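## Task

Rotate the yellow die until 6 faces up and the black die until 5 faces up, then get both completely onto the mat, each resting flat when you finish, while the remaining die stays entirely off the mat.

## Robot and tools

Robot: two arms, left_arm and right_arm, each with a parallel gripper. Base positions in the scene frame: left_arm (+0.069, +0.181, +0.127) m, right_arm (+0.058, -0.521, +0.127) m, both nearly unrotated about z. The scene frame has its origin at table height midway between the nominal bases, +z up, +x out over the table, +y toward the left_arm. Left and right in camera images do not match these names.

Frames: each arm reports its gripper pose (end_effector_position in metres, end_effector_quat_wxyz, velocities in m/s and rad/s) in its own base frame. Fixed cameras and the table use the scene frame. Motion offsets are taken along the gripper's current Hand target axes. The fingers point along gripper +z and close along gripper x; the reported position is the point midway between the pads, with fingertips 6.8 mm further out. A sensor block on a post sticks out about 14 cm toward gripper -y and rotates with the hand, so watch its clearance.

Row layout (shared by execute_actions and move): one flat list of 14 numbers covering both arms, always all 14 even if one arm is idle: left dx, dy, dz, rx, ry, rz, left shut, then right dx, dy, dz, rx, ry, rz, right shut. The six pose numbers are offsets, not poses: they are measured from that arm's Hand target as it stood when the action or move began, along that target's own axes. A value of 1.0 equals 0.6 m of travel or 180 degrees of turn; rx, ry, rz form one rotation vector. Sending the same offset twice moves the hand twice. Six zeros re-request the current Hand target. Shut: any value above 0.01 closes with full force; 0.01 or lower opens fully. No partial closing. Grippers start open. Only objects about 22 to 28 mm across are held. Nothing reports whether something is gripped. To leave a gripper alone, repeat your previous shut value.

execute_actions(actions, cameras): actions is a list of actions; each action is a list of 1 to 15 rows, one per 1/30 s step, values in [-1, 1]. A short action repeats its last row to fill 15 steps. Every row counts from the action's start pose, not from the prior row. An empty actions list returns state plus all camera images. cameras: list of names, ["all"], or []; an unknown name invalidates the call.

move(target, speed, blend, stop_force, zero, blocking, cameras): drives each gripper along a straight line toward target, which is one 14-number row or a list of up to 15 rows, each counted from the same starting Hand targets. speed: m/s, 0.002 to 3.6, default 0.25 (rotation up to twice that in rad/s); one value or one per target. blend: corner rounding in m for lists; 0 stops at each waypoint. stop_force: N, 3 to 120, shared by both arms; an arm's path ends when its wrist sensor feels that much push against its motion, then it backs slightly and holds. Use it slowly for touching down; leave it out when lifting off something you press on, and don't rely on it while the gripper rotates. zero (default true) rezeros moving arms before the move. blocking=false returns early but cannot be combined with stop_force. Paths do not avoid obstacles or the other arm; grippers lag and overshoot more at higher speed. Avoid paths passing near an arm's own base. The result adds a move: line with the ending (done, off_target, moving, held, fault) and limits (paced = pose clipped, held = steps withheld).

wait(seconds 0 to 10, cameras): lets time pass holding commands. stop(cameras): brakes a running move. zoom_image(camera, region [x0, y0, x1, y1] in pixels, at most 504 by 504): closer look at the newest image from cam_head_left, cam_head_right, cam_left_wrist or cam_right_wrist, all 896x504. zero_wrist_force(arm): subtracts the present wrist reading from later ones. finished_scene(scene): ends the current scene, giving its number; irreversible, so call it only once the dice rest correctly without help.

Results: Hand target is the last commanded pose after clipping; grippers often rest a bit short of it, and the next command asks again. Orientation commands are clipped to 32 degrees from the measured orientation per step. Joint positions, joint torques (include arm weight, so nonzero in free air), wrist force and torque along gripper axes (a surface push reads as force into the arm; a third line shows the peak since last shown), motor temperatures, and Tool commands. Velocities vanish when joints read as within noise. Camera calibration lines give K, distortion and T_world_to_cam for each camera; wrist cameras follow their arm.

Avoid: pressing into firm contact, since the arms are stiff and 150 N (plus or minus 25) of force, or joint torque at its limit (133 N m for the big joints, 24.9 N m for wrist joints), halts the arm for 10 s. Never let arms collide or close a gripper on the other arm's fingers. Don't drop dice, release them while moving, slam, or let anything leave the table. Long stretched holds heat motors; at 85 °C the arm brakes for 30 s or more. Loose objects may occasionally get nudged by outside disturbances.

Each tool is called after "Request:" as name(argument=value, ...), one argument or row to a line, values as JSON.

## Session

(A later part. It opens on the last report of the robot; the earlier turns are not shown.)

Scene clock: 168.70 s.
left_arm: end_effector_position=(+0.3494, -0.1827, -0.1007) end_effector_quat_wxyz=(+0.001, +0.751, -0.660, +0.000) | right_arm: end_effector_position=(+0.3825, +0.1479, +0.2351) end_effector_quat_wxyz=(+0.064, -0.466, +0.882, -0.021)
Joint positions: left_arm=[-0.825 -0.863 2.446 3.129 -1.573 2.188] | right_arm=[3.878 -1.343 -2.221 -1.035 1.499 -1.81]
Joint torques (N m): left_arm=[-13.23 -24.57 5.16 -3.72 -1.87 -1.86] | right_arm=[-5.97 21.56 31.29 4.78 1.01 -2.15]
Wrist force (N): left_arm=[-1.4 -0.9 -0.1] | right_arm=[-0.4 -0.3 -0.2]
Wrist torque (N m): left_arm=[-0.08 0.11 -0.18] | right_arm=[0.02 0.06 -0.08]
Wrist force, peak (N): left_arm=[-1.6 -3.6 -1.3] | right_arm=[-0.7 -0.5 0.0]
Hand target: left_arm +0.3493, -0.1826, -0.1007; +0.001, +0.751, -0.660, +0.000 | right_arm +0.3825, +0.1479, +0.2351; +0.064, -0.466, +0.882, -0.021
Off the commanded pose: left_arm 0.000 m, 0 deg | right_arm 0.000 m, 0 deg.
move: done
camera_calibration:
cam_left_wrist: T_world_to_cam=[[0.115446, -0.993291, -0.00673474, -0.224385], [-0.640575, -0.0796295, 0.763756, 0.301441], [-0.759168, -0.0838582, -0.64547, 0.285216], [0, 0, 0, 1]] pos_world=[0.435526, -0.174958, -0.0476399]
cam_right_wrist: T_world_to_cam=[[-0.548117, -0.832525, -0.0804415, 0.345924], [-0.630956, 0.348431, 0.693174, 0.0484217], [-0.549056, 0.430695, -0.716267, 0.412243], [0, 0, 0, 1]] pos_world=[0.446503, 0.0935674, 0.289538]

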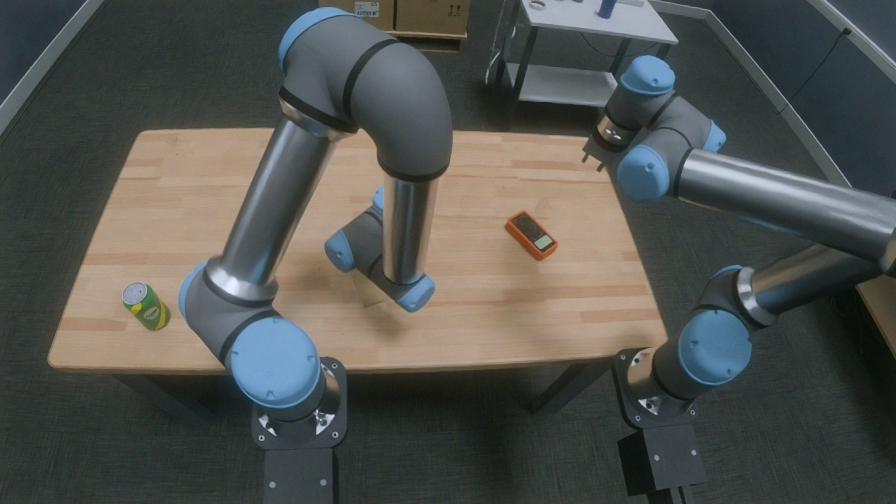

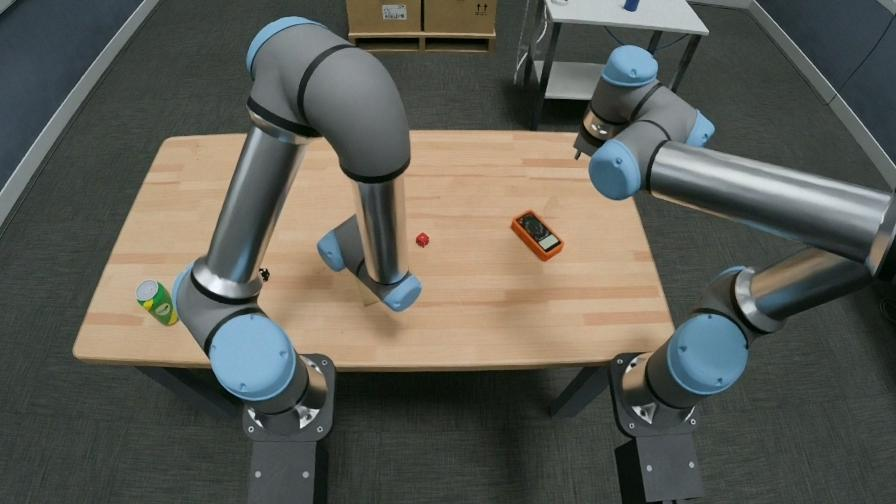

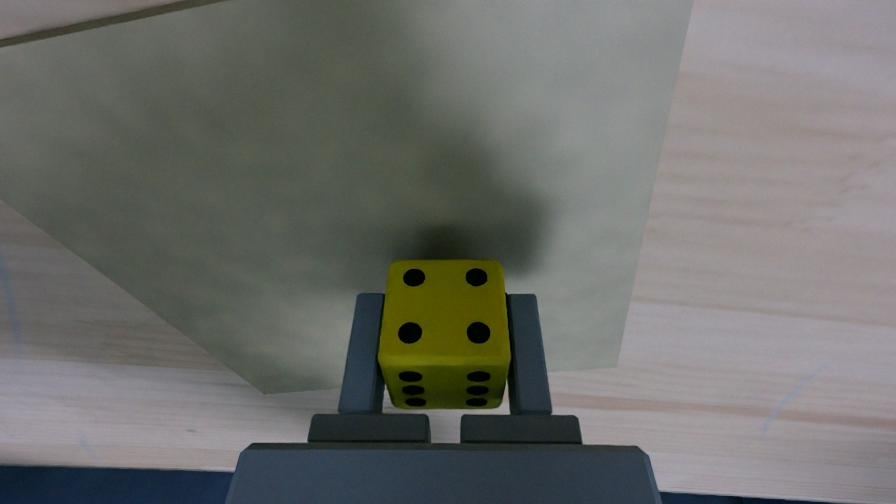

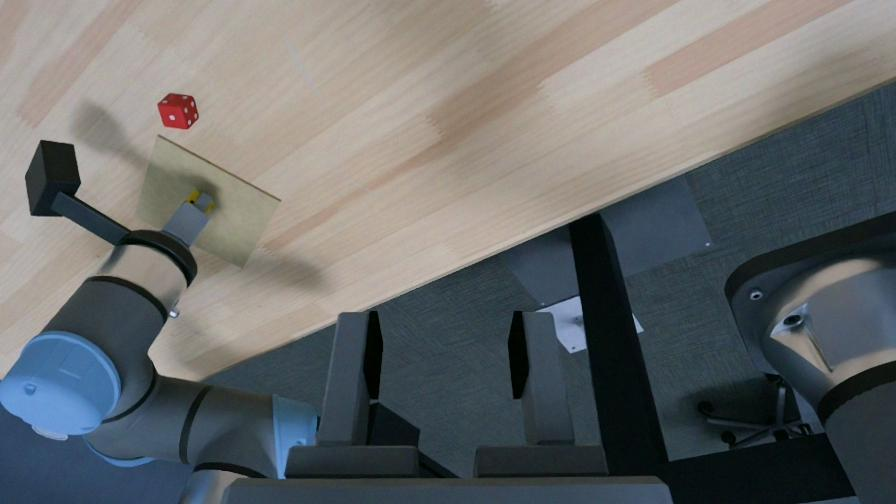

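Request:
move(
  target=[0,0,0.032,0,0,0,1,0,0,0,0,0,0,0],
  speed=0.03,
  stop_force=6,
)

Request:
execute_actions(
  actions=[
    [[0,0,0,0,0,0,0,0,0,0,0,0,0,0]],
  ],
)

Request:
move(
  target=[
    [0,0,-0.17,0,0,0,0,0,0,0,0,0,0,0],
    [-0.544,-0.055,-0.11,0,0,0.045,0,0,0,0,0,0,0,0],
  ],
  speed=[0.25,0.5],
  blend=[0.03,0],
  cameras=["cam_left_wrist","cam_head_left"],
)

Request:
zoom_image(
  camera="cam_head_left",
  region=[320, 210, 460, 320],
)

Scene clock: 186.60 s.
left_arm: end_effector_position=(+0.3493, -0.1826, -0.1114) end_effector_quat_wxyz=(+0.001, +0.751, -0.660, +0.000) | right_arm: end_effector_position=(+0.3825, +0.1479, +0.2351) end_effector_quat_wxyz=(+0.064, -0.466, +0.882, -0.021)
Joint positions: left_arm=[-0.825 -0.824 2.439 3.098 -1.573 2.188] | right_arm=[3.878 -1.343 -2.221 -1.035 1.499 -1.81]
Joint torques (N m): left_arm=[-12.8 -26.92 8.09 -3.67 0.47 -0.91] | right_arm=[-5.18 19.93 31.02 4.35 0.84 -1.93]
Wrist force (N): left_arm=[-0.4 -1.6 -6.0] | right_arm=[-0.5 -0.5 0.0]
Wrist torque (N m): left_arm=[-0.06 0.13 -0.15] | right_arm=[0.00 0.08 -0.08]
Wrist force, peak (N): left_arm=[-27.2 24.9 -134.5] | right_arm=[-0.7 -0.4 -0.1]
Hand target: left_arm +0.3493, -0.1826, -0.1114; +0.001, +0.751, -0.660, +0.000 (not the last commanded pose) | right_arm +0.3825, +0.1479, +0.2351; +0.064, -0.466, +0.882, -0.021
Off the commanded pose: left_arm 0.009 m, 0 deg | right_arm 0.000 m, 0 deg.
move: contact (left_arm)

Scene clock: 187.30 s.
left_arm: end_effector_position=(+0.3493, -0.1826, -0.1114) end_effector_quat_wxyz=(+0.001, +0.751, -0.660, +0.000) | right_arm: end_effector_position=(+0.3825, +0.1479, +0.2351) end_effector_quat_wxyz=(+0.064, -0.466, +0.882, -0.021)
Joint positions: left_arm=[-0.825 -0.824 2.439 3.098 -1.573 2.188] | right_arm=[3.878 -1.343 -2.221 -1.035 1.499 -1.81]
Joint torques (N m): left_arm=[-10.19 -31.27 0.61 -3.6 1.35 0.02] | right_arm=[-4.9 20.95 32.04 4.54 1.03 -1.67]
Wrist force (N): left_arm=[-1.4 -0.5 -0.1] | right_arm=[-0.5 -0.3 0.2]
Wrist torque (N m): left_arm=[-0.04 0.10 -0.15] | right_arm=[0.02 0.07 -0.08]
Wrist force, peak (N): left_arm=[-1.4 -0.7 -1.2] | right_arm=[-0.5 -0.4 -0.4]
Hand target: left_arm +0.3493, -0.1826, -0.1114; +0.001, +0.751, -0.660, +0.000 | right_arm +0.3825, +0.1479, +0.2351; +0.064, -0.466, +0.882, -0.021
Off the commanded pose: left_arm 0.000 m, 0 deg | right_arm 0.000 m, 0 deg.

Scene clock: 189.00 s.
left_arm: end_effector_position=(+0.3403, +0.1453, -0.0459) end_effector_quat_wxyz=(+0.001, +0.703, -0.712, +0.000) end_effector_velocity=(+0.000, +0.001, +0.000) end_effector_angular_velocity=(+0.000, +0.001, -0.003) | right_arm: end_effector_position=(+0.3825, +0.1479, +0.2351) end_effector_quat_wxyz=(+0.064, -0.466, +0.882, -0.021)
Joint positions: left_arm=[0.036 -1.081 2.534 3.262 -1.572 3.19] | right_arm=[3.878 -1.343 -2.221 -1.035 1.499 -1.81]
Joint velocities: left_arm=[0.002 0.001 0 0.001 0.001 0.005] | right_arm=[within noise]
Joint torques (N m): left_arm=[12.01 -35.99 -5.18 -4.57 1.72 1.54] | right_arm=[-4.77 20.05 32.05 4.63 0.96 -2.01]
Wrist force (N): left_arm=[-1.2 -0.7 0.1] | right_arm=[-0.4 -0.4 0.1]
Wrist torque (N m): left_arm=[-0.06 0.08 -0.13] | right_arm=[0.01 0.07 -0.08]
Wrist force, peak (N): left_arm=[-3.7 -0.5 0.1] | right_arm=[-0.7 -0.5 0.1]
Hand target: left_arm +0.3403, +0.1454, -0.0459; +0.001, +0.703, -0.712, +0.000 | right_arm +0.3825, +0.1479, +0.2351; +0.064, -0.466, +0.882, -0.021
Off the commanded pose: left_arm 0.000 m, 0 deg | right_arm 0.000 m, 0 deg.
move: done
camera_calibration:
cam_left_wrist: T_world_to_cam=[[-0.0258125, -0.999646, -0.00639857, 0.151855], [-0.645397, 0.0117765, 0.763756, 0.268281], [-0.763411, 0.023844, -0.645473, 0.327032], [0, 0, 0, 1]] pos_world=[0.426728, 0.140844, 0.00716082]
Images, in order (width x height): cam_head_left 896x504, cam_left_wrist 896x504.

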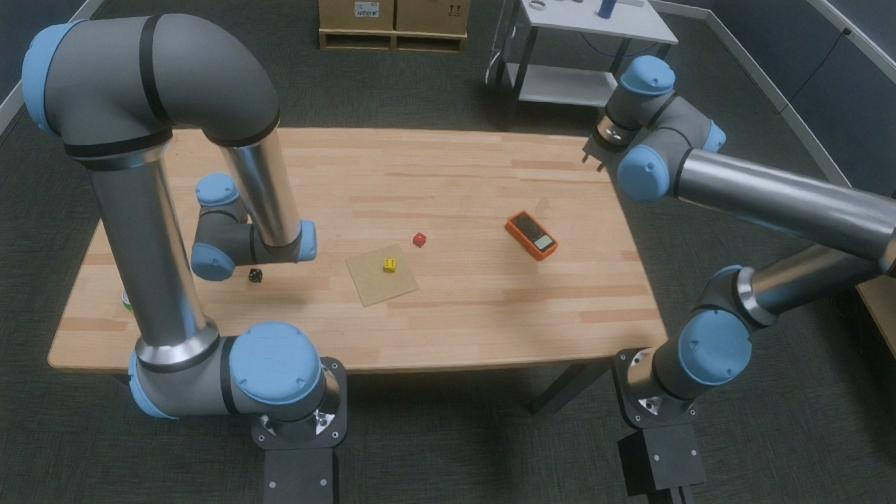

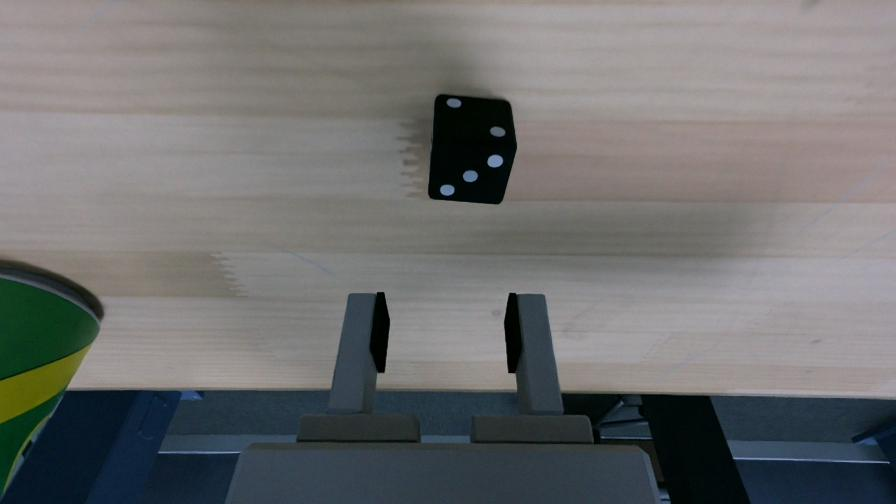

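Scaled by 3.600 from the camera's 896x504 image, which has a finer 1280x720 frame.

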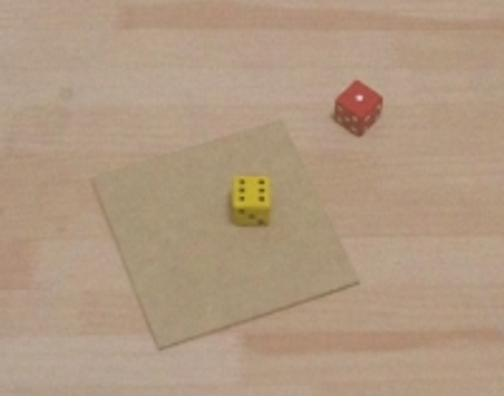

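Request:
move(
  target=[0.0117,0.0103,0.1143,0,0,0.033,0,0,0,0,0,0,0,0],
  speed=0.12,
  stop_force=15,
)

Request:
execute_actions(
  actions=[
    [[0,0,0,0,0,0,1,0,0,0,0,0,0,0]],
  ],
)

Request:
move(
  target=[
    [0,0,-0.15,0,0,0,1,0,0,0,0,0,0,0],
    [0.128,-0.461,-0.1,0,0,-0.97,1,0,0,0,0,0,0,0],
    [0.128,-0.461,-0.001,0,0,-0.97,1,0,0,0,0,0,0,0],
    [0.128,-0.461,-0.001,0,0,-0.97,0,0,0,0,0,0,0,0],
    [0.128,-0.461,-0.13,0,0,-0.97,0,0,0,0,0,0,0,0],
  ],
  speed=[0.25,0.9,0.08,0.08,0.25],
)

Request:
move(
  target=[0,0,0,0,0,0.97,0,0,0,0,0,0,0,0],
  speed=0.9,
)

Request:
move(
  target=[0,-0.045,0,-0.111,0,0.03,0,0,0,0,0,0,0,0],
  speed=0.4,
  cameras=["cam_left_wrist","cam_head_left"],
)

Scene clock: 209.17 s.
left_arm: end_effector_position=(+0.3339, +0.1384, -0.1144) end_effector_quat_wxyz=(-0.001, -0.665, +0.747, +0.000) | right_arm: end_effector_position=(+0.3825, +0.1479, +0.2351) end_effector_quat_wxyz=(+0.064, -0.466, +0.882, -0.021)
Joint positions: left_arm=[0.016 -0.8 2.523 2.992 -1.572 3.274] | right_arm=[3.878 -1.343 -2.221 -1.035 1.499 -1.81]
Joint torques (N m): left_arm=[13.95 -20.82 7.8 -4.49 -1.68 1.03] | right_arm=[-5.64 19.45 31.81 4.55 0.88 -1.75]
Wrist force (N): left_arm=[-1.4 -0.7 -0.1] | right_arm=[-0.4 -0.2 0.2]
Wrist torque (N m): left_arm=[-0.06 0.09 -0.03] | right_arm=[0.03 0.05 -0.07]
Wrist force, peak (N): left_arm=[-1.5 -1.0 -1.1] | right_arm=[-0.7 -0.6 0.0]
Hand target: left_arm +0.3339, +0.1384, -0.1144; -0.001, -0.665, +0.747, +0.000 | right_arm +0.3825, +0.1479, +0.2351; +0.064, -0.466, +0.882, -0.021
Off the commanded pose: left_arm 0.000 m, 0 deg | right_arm 0.000 m, 0 deg.
move: done

Scene clock: 209.87 s.
left_arm: end_effector_position=(+0.3339, +0.1384, -0.1144) end_effector_quat_wxyz=(-0.001, -0.665, +0.747, +0.000) | right_arm: end_effector_position=(+0.3825, +0.1479, +0.2351) end_effector_quat_wxyz=(+0.064, -0.466, +0.882, -0.021)
Joint positions: left_arm=[0.016 -0.8 2.523 2.992 -1.572 3.274] | right_arm=[3.878 -1.343 -2.221 -1.035 1.499 -1.81]
Joint torques (N m): left_arm=[11.27 -21.91 6.53 -3.66 -1.53 1.11] | right_arm=[-4.72 19.81 30.29 4.65 0.9 -1.88]
Wrist force (N): left_arm=[-1.4 -1.0 0.2] | right_arm=[-0.5 -0.3 0.3]
Wrist torque (N m): left_arm=[-0.09 0.10 -0.03] | right_arm=[0.03 0.07 -0.08]
Wrist force, peak (N): left_arm=[-1.6 -0.9 0.3] | right_arm=[-0.5 -0.6 0.0]
Hand target: left_arm +0.3339, +0.1384, -0.1144; -0.001, -0.665, +0.747, +0.000 | right_arm +0.3825, +0.1479, +0.2351; +0.064, -0.466, +0.882, -0.021
Off the commanded pose: left_arm 0.000 m, 0 deg | right_arm 0.000 m, 0 deg.

Scene clock: 215.23 s.
left_arm: end_effector_position=(+0.5998, +0.0300, -0.0369) end_effector_quat_wxyz=(+0.000, +0.778, +0.629, -0.001) | right_arm: end_effector_position=(+0.3825, +0.1479, +0.2351) end_effector_quat_wxyz=(+0.064, -0.466, +0.882, -0.021)
Joint positions: left_arm=[-0.173 -0.869 1.869 3.715 -1.573 0.038] | right_arm=[3.878 -1.343 -2.221 -1.035 1.499 -1.81]
Joint torques (N m): left_arm=[13.51 -48.76 -19.47 -2.44 -1.79 -1.09] | right_arm=[-4.84 19.09 30.98 4.47 0.8 -1.7]
Wrist force (N): left_arm=[-1.1 -0.5 -0.1] | right_arm=[-0.4 -0.2 0.0]
Wrist torque (N m): left_arm=[-0.04 0.08 -0.19] | right_arm=[0.03 0.06 -0.08]
Wrist force, peak (N): left_arm=[-2.3 -18.4 -58.4] | right_arm=[-0.9 -0.4 -0.2]
Hand target: left_arm +0.5999, +0.0300, -0.0368; +0.000, +0.778, +0.629, -0.001 | right_arm +0.3825, +0.1479, +0.2351; +0.064, -0.466, +0.882, -0.021
Off the commanded pose: left_arm 0.000 m, 0 deg | right_arm 0.000 m, 0 deg.
move: done

Scene clock: 217.67 s.
left_arm: end_effector_position=(+0.5999, +0.0300, -0.0368) end_effector_quat_wxyz=(-0.001, -0.665, +0.747, +0.000) | right_arm: end_effector_position=(+0.3825, +0.1479, +0.2351) end_effector_quat_wxyz=(+0.064, -0.466, +0.882, -0.021)
Joint positions: left_arm=[-0.173 -0.869 1.869 3.715 -1.573 3.085] | right_arm=[3.878 -1.343 -2.221 -1.035 1.499 -1.81]
Joint torques (N m): left_arm=[13.03 -33.77 -21.5 -0.99 -1.16 1.6] | right_arm=[-4.57 18.11 30.81 4.6 0.87 -1.72]
Wrist force (N): left_arm=[-1.1 -0.5 -0.1] | right_arm=[-0.4 -0.5 0.0]
Wrist torque (N m): left_arm=[-0.03 0.07 -0.03] | right_arm=[0.00 0.06 -0.08]
Wrist force, peak (N): left_arm=[-1.4 -0.8 0.1] | right_arm=[-0.6 -0.6 0.0]
Hand target: left_arm +0.5999, +0.0300, -0.0368; -0.001, -0.665, +0.747, +0.000 | right_arm +0.3825, +0.1479, +0.2351; +0.064, -0.466, +0.882, -0.021
Off the commanded pose: left_arm 0.000 m, 0 deg | right_arm 0.000 m, 0 deg.
move: done

Scene clock: 218.70 s.
left_arm: end_effector_position=(+0.6266, +0.0270, -0.0370) end_effector_quat_wxyz=(-0.117, -0.619, +0.766, +0.130) | right_arm: end_effector_position=(+0.3825, +0.1479, +0.2351) end_effector_quat_wxyz=(+0.064, -0.466, +0.882, -0.021)
Joint positions: left_arm=[-0.17 -0.761 1.543 4.281 -1.575 3.184] | right_arm=[3.878 -1.343 -2.221 -1.035 1.499 -1.81]
Joint torques (N m): left_arm=[-12.52 -58.12 -22.79 -0.42 -1.83 -1.12] | right_arm=[-3.64 18.69 31.26 4.61 1.09 -1.49]
Wrist force (N): left_arm=[-1.7 -1.1 -0.2] | right_arm=[-0.3 -0.2 0.1]
Wrist torque (N m): left_arm=[-0.07 0.11 -0.06] | right_arm=[0.03 0.05 -0.08]
Wrist force, peak (N): left_arm=[-1.8 -1.9 -0.2] | right_arm=[-0.8 -0.1 0.0]
Hand target: left_arm +0.6267, +0.0269, -0.0369; -0.117, -0.619, +0.766, +0.130 | right_arm +0.3825, +0.1479, +0.2351; +0.064, -0.466, +0.882, -0.021
Off the commanded pose: left_arm 0.000 m, 0 deg | right_arm 0.000 m, 0 deg.
move: done
camera_calibration:
cam_left_wrist: T_world_to_cam=[[-0.221753, -0.974988, 0.0149548, 0.163868], [-0.335179, 0.0906178, 0.937787, 0.25752], [-0.915686, 0.202945, -0.34689, 0.655866], [0, 0, 0, 1]] pos_world=[0.723221, 0.00332869, -0.0164364]
Images, in order (width x height): cam_head_left 896x504, cam_left_wrist 896x504.

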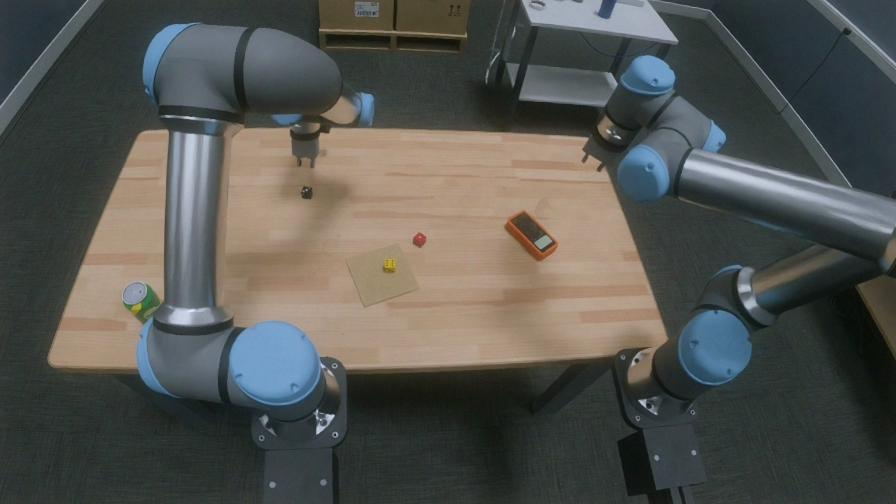

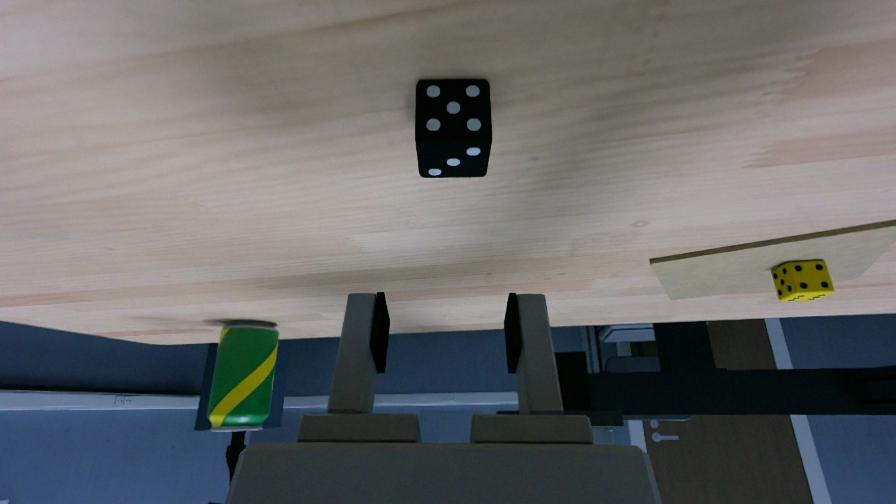

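Request:
move(
  target=[0.0042,0.0048,0.138,0,0,0,0,0,0,0,0,0,0,0],
  speed=0.12,
  stop_force=15,
)

Request:
execute_actions(
  actions=[
    [[0,0,0,0,0,0,1,0,0,0,0,0,0,0]],
  ],
)

Request:
move(
  target=[
    [0,0.045,-0.125,0,0,0,1,0,0,0,0,0,0,0],
    [0,0.045,-0.125,0.3444,0,0,1,0,0,0,0,0,0,0],
  ],
  speed=[0.3,0.6],
  blend=[0.02,0],
)

Request:
move(
  target=[
    [0,0.0842,0.0935,0,0,0,1,0,0,0,0,0,0,0],
    [0,0.0842,0.0935,0,0,0,0,0,0,0,0,0,0,0],
    [0,0.0842,-0.0065,0,0,0,0,0,0,0,0,0,0,0],
  ],
  speed=[0.06,0.1,0.2],
)

Request:
move(
  target=[0.0023,-0.0587,0.0188,-0.2333,0,0,0,0,0,0,0,0,0,0],
  speed=0.5,
  cameras=["cam_left_wrist"],
)

Scene clock: 234.47 s.
left_arm: end_effector_position=(+0.5954, +0.0295, -0.1136) end_effector_quat_wxyz=(-0.117, -0.619, +0.766, +0.130) | right_arm: end_effector_position=(+0.3825, +0.1479, +0.2351) end_effector_quat_wxyz=(+0.064, -0.466, +0.882, -0.021)
Joint positions: left_arm=[-0.174 -0.67 1.642 4.091 -1.576 3.18] | right_arm=[3.878 -1.343 -2.221 -1.035 1.499 -1.81]
Joint torques (N m): left_arm=[3.59 -59.98 -20.19 -3.66 0.03 1.43] | right_arm=[-4.59 17.73 31.1 4.47 0.83 -1.45]
Wrist force (N): left_arm=[-1.2 -1.1 -0.1] | right_arm=[-0.5 -0.4 -0.1]
Wrist torque (N m): left_arm=[-0.07 0.06 -0.06] | right_arm=[0.01 0.07 -0.08]
Wrist force, peak (N): left_arm=[-1.7 -1.2 -1.9] | right_arm=[-0.8 -0.4 0.0]
Hand target: left_arm +0.5954, +0.0295, -0.1136; -0.117, -0.619, +0.766, +0.130 | right_arm +0.3825, +0.1479, +0.2351; +0.064, -0.466, +0.882, -0.021
Off the commanded pose: left_arm 0.000 m, 0 deg | right_arm 0.000 m, 0 deg.
move: done

Scene clock: 235.17 s.
left_arm: end_effector_position=(+0.5955, +0.0295, -0.1136) end_effector_quat_wxyz=(-0.117, -0.619, +0.766, +0.130) | right_arm: end_effector_position=(+0.3825, +0.1479, +0.2351) end_effector_quat_wxyz=(+0.064, -0.466, +0.882, -0.021)
Joint positions: left_arm=[-0.174 -0.67 1.642 4.091 -1.576 3.18] | right_arm=[3.878 -1.343 -2.221 -1.035 1.499 -1.81]
Joint torques (N m): left_arm=[12.52 -59.4 -20.12 -3.66 1.17 1.35] | right_arm=[-5.06 17.06 32.18 4.61 1.04 -1.44]
Wrist force (N): left_arm=[-1.5 -1.2 0.1] | right_arm=[-0.5 -0.6 0.0]
Wrist torque (N m): left_arm=[-0.08 0.09 -0.06] | right_arm=[-0.01 0.07 -0.08]
Wrist force, peak (N): left_arm=[-1.5 -1.3 -0.3] | right_arm=[-0.8 -0.4 0.2]
Hand target: left_arm +0.5954, +0.0295, -0.1136; -0.117, -0.619, +0.766, +0.130 | right_arm +0.3825, +0.1479, +0.2351; +0.064, -0.466, +0.882, -0.021
Off the commanded pose: left_arm 0.000 m, 0 deg | right_arm 0.000 m, 0 deg.

Scene clock: 237.03 s.
left_arm: end_effector_position=(+0.5961, +0.0309, -0.0339) end_effector_quat_wxyz=(+0.219, -0.590, +0.723, -0.283) | right_arm: end_effector_position=(+0.3825, +0.1479, +0.2351) end_effector_quat_wxyz=(+0.064, -0.466, +0.882, -0.021)
Joint positions: left_arm=[-0.158 -0.688 2.126 2.544 -1.619 3.168] | right_arm=[3.878 -1.343 -2.221 -1.035 1.499 -1.81]
Joint torques (N m): left_arm=[-0.26 -41.05 -6.53 -5.16 1.58 1.48] | right_arm=[-2.79 17.36 31.99 4.36 1.09 -1.59]
Wrist force (N): left_arm=[-1.0 -0.1 -0.3] | right_arm=[-0.4 -0.2 -0.2]
Wrist torque (N m): left_arm=[-0.06 0.09 0.06] | right_arm=[0.03 0.07 -0.08]
Wrist force, peak (N): left_arm=[-1.4 -1.9 2.0] | right_arm=[-0.9 -0.2 -0.2]
Hand target: left_arm +0.5961, +0.0309, -0.0339; +0.219, -0.590, +0.723, -0.283 | right_arm +0.3825, +0.1479, +0.2351; +0.064, -0.466, +0.882, -0.021
Off the commanded pose: left_arm 0.000 m, 0 deg | right_arm 0.000 m, 0 deg.
move: done

Scene clock: 239.97 s.
left_arm: end_effector_position=(+0.5567, +0.0387, -0.0648) end_effector_quat_wxyz=(+0.219, -0.590, +0.723, -0.283) | right_arm: end_effector_position=(+0.3825, +0.1479, +0.2351) end_effector_quat_wxyz=(+0.064, -0.466, +0.882, -0.021)
Joint positions: left_arm=[-0.154 -0.607 2.199 2.39 -1.621 3.17] | right_arm=[3.878 -1.343 -2.221 -1.035 1.499 -1.81]
Joint torques (N m): left_arm=[-6.08 -39.65 -1.97 -0.97 1.05 -1.4] | right_arm=[-3.78 17.81 31.53 4.57 1.02 -1.56]
Wrist force (N): left_arm=[-0.9 0.4 -0.5] | right_arm=[-0.5 -0.4 -0.1]
Wrist torque (N m): left_arm=[0.00 0.09 -0.14] | right_arm=[0.01 0.07 -0.08]
Wrist force, peak (N): left_arm=[-0.4 -10.1 -13.8] | right_arm=[-0.6 -0.6 0.3]
Hand target: left_arm +0.5567, +0.0386, -0.0648; +0.219, -0.590, +0.723, -0.283 | right_arm +0.3825, +0.1479, +0.2351; +0.064, -0.466, +0.882, -0.021
Off the commanded pose: left_arm 0.000 m, 0 deg | right_arm 0.000 m, 0 deg.
move: done

Scene clock: 241.30 s.
left_arm: end_effector_position=(+0.5894, +0.0305, -0.0497) end_effector_quat_wxyz=(-0.007, -0.629, +0.777, -0.005) | right_arm: end_effector_position=(+0.3825, +0.1479, +0.2351) end_effector_quat_wxyz=(+0.064, -0.466, +0.882, -0.021)
Joint positions: left_arm=[-0.17 -0.855 1.898 3.671 -1.589 3.181] | right_arm=[3.878 -1.343 -2.221 -1.035 1.499 -1.81]
Joint torques (N m): left_arm=[4.28 -51.9 -16.88 -0.81 -2.11 1.39] | right_arm=[-3.68 17.39 32.01 4.45 1.13 -1.39]
Wrist force (N): left_arm=[-1.5 -0.8 -0.1] | right_arm=[-0.5 -0.2 0.1]
Wrist torque (N m): left_arm=[-0.07 0.10 -0.23] | right_arm=[0.04 0.06 -0.08]
Wrist force, peak (N): left_arm=[-1.2 -1.5 -1.0] | right_arm=[-0.6 -0.5 0.1]
Hand target: left_arm +0.5894, +0.0306, -0.0496; -0.007, -0.630, +0.777, -0.005 | right_arm +0.3825, +0.1479, +0.2351; +0.064, -0.466, +0.882, -0.021
Off the commanded pose: left_arm 0.000 m, 0 deg | right_arm 0.000 m, 0 deg.
move: done
camera_calibration:
cam_left_wrist: T_world_to_cam=[[-0.219985, -0.97545, 0.0101763, 0.15803], [-0.629055, 0.149823, 0.762787, 0.419416], [-0.745585, 0.1614, -0.64657, 0.502689], [0, 0, 0, 1]] pos_world=[0.673398, 0.010178, 0.00349049]
Images, in order (width x height): cam_left_wrist 896x504.

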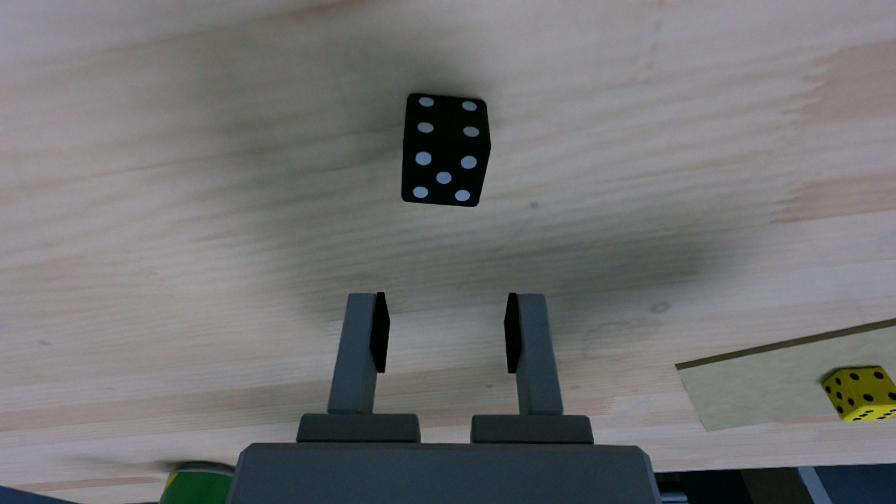

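Request:
move(
  target=[0.0014,0.006,0.108,0,0,0,0,0,0,0,0,0,0,0],
  speed=0.12,
  stop_force=15,
)

Request:
execute_actions(
  actions=[
    [[0,0,0,0,0,0,1,0,0,0,0,0,0,0]],
  ],
)

Request:
move(
  target=[
    [0,0,-0.117,0,0,0,1,0,0,0,0,0,0,0],
    [0.358,0.367,-0.117,0,0,-0.139,1,0,0,0,0,0,0,0],
    [0.358,0.367,-0.02,0,0,-0.139,1,0,0,0,0,0,0,0],
    [0.358,0.367,-0.0058,0,0,-0.139,1,0,0,0,0,0,0,0],
    [0.358,0.367,-0.0058,0,0,-0.139,0,0,0,0,0,0,0,0],
    [0.358,0.367,-0.17,0,0,-0.139,0,0,0,0,0,0,0,0],
    [0.0,0.1,-0.17,0,0,-0.139,0,0,0,0,0,0,0,0],
  ],
  speed=[0.3,0.5,0.15,0.02,0.1,0.25,0.5],
  blend=[0.02,0.02,0,0,0,0.02,0],
  cameras=["cam_head_left","cam_head_right"],
)

Request:
zoom_image(
  camera="cam_head_left",
  region=[320, 210, 460, 320],
)

Scene clock: 256.10 s.
left_arm: end_effector_position=(+0.5854, +0.0293, -0.1144) end_effector_quat_wxyz=(-0.007, -0.629, +0.777, -0.005) | right_arm: end_effector_position=(+0.3825, +0.1479, +0.2351) end_effector_quat_wxyz=(+0.064, -0.466, +0.882, -0.021)
Joint positions: left_arm=[-0.173 -0.716 1.89 3.54 -1.589 3.177] | right_arm=[3.878 -1.343 -2.221 -1.035 1.499 -1.81]
Joint torques (N m): left_arm=[4.54 -41.6 -2.53 -4.23 1.44 1.45] | right_arm=[-3.09 16.4 31.37 4.55 0.98 -1.23]
Wrist force (N): left_arm=[-1.7 -0.9 -0.3] | right_arm=[-0.6 -0.1 0.1]
Wrist torque (N m): left_arm=[-0.08 0.12 -0.03] | right_arm=[0.05 0.08 -0.08]
Wrist force, peak (N): left_arm=[-5.5 1.2 -20.5] | right_arm=[-0.8 -0.4 0.3]
Hand target: left_arm +0.5854, +0.0293, -0.1144; -0.007, -0.630, +0.777, -0.005 | right_arm +0.3825, +0.1479, +0.2351; +0.064, -0.466, +0.882, -0.021
Off the commanded pose: left_arm 0.000 m, 0 deg | right_arm 0.000 m, 0 deg.
move: done

Scene clock: 256.80 s.
left_arm: end_effector_position=(+0.5854, +0.0293, -0.1144) end_effector_quat_wxyz=(-0.007, -0.629, +0.777, -0.005) | right_arm: end_effector_position=(+0.3825, +0.1479, +0.2351) end_effector_quat_wxyz=(+0.064, -0.466, +0.882, -0.021)
Joint positions: left_arm=[-0.173 -0.716 1.89 3.54 -1.589 3.177] | right_arm=[3.878 -1.343 -2.221 -1.035 1.499 -1.81]
Joint torques (N m): left_arm=[13.9 -40.35 -3.6 -3.99 1.43 1.49] | right_arm=[-2.76 16.02 30.81 4.55 0.85 -1.28]
Wrist force (N): left_arm=[-1.4 -0.9 -0.4] | right_arm=[-0.3 -0.3 0.0]
Wrist torque (N m): left_arm=[-0.09 0.09 -0.02] | right_arm=[0.02 0.06 -0.08]
Wrist force, peak (N): left_arm=[-1.8 -0.9 -0.5] | right_arm=[-0.5 -0.5 0.1]
Hand target: left_arm +0.5854, +0.0293, -0.1144; -0.007, -0.630, +0.777, -0.005 | right_arm +0.3825, +0.1479, +0.2351; +0.064, -0.466, +0.882, -0.021
Off the commanded pose: left_arm 0.000 m, 0 deg | right_arm 0.000 m, 0 deg.

Scene clock: 261.37 s.
left_arm: end_effector_position=(+0.5272, +0.0435, -0.0123) end_effector_quat_wxyz=(+0.008, +0.783, -0.622, +0.004) | right_arm: end_effector_position=(+0.3825, +0.1479, +0.2351) end_effector_quat_wxyz=(+0.064, -0.466, +0.882, -0.021)
Joint positions: left_arm=[-0.165 -1.019 2.082 3.651 -1.589 2.748] | right_arm=[3.878 -1.343 -2.221 -1.035 1.499 -1.81]
Joint torques (N m): left_arm=[5.92 -35.85 -18.25 -2.25 1.27 1.51] | right_arm=[-3.15 15.61 31.36 4.39 0.69 -1.36]
Wrist force (N): left_arm=[-1.6 -1.0 -0.3] | right_arm=[-0.4 -0.2 0.1]
Wrist torque (N m): left_arm=[-0.08 0.12 -0.03] | right_arm=[0.03 0.06 -0.08]
Wrist force, peak (N): left_arm=[-2.7 -3.9 -0.1] | right_arm=[-0.7 -0.5 0.1]
Hand target: left_arm +0.5272, +0.0436, -0.0123; +0.008, +0.783, -0.622, +0.004 | right_arm +0.3825, +0.1479, +0.2351; +0.064, -0.466, +0.882, -0.021
Off the commanded pose: left_arm 0.000 m, 0 deg | right_arm 0.000 m, 0 deg.
move: done
Images, in order (width x height): cam_head_left 896x504, cam_head_right 896x504.

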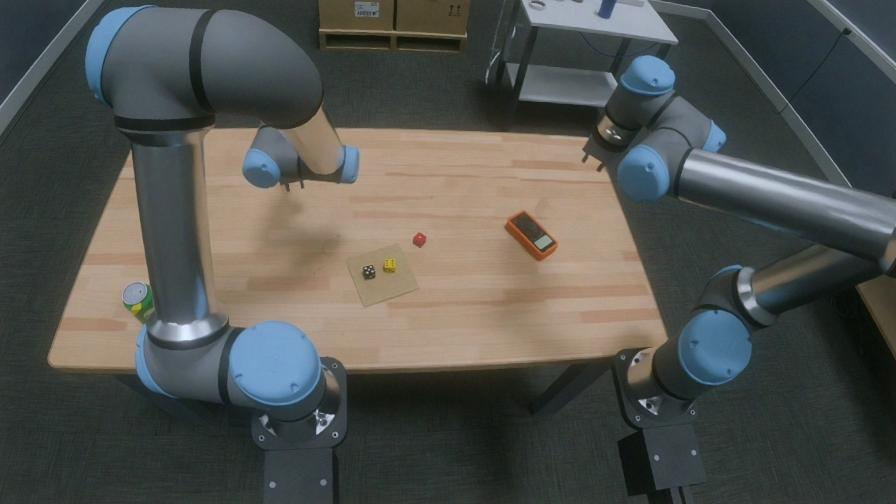

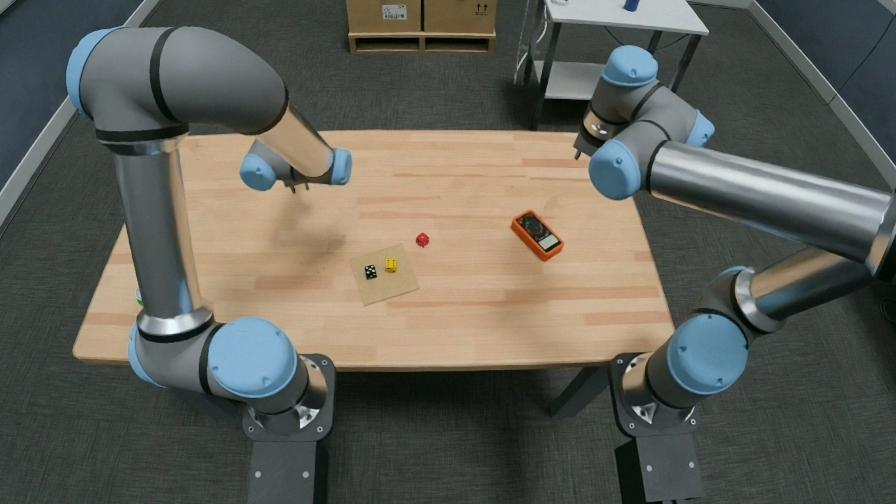

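Scaled by 3.600 from the camera's 896x504 image, which has a finer 1280x720 frame.

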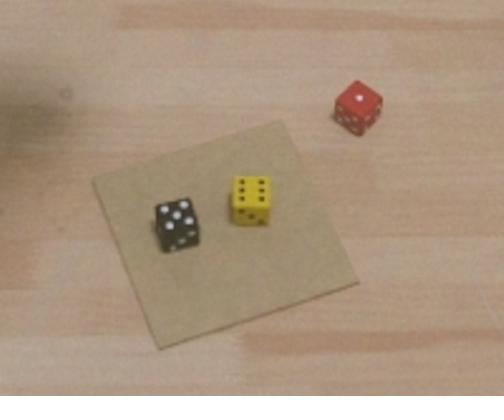

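Done.

Request:
finished_scene(
  scene=1,
)

The scene is finished: the task was done.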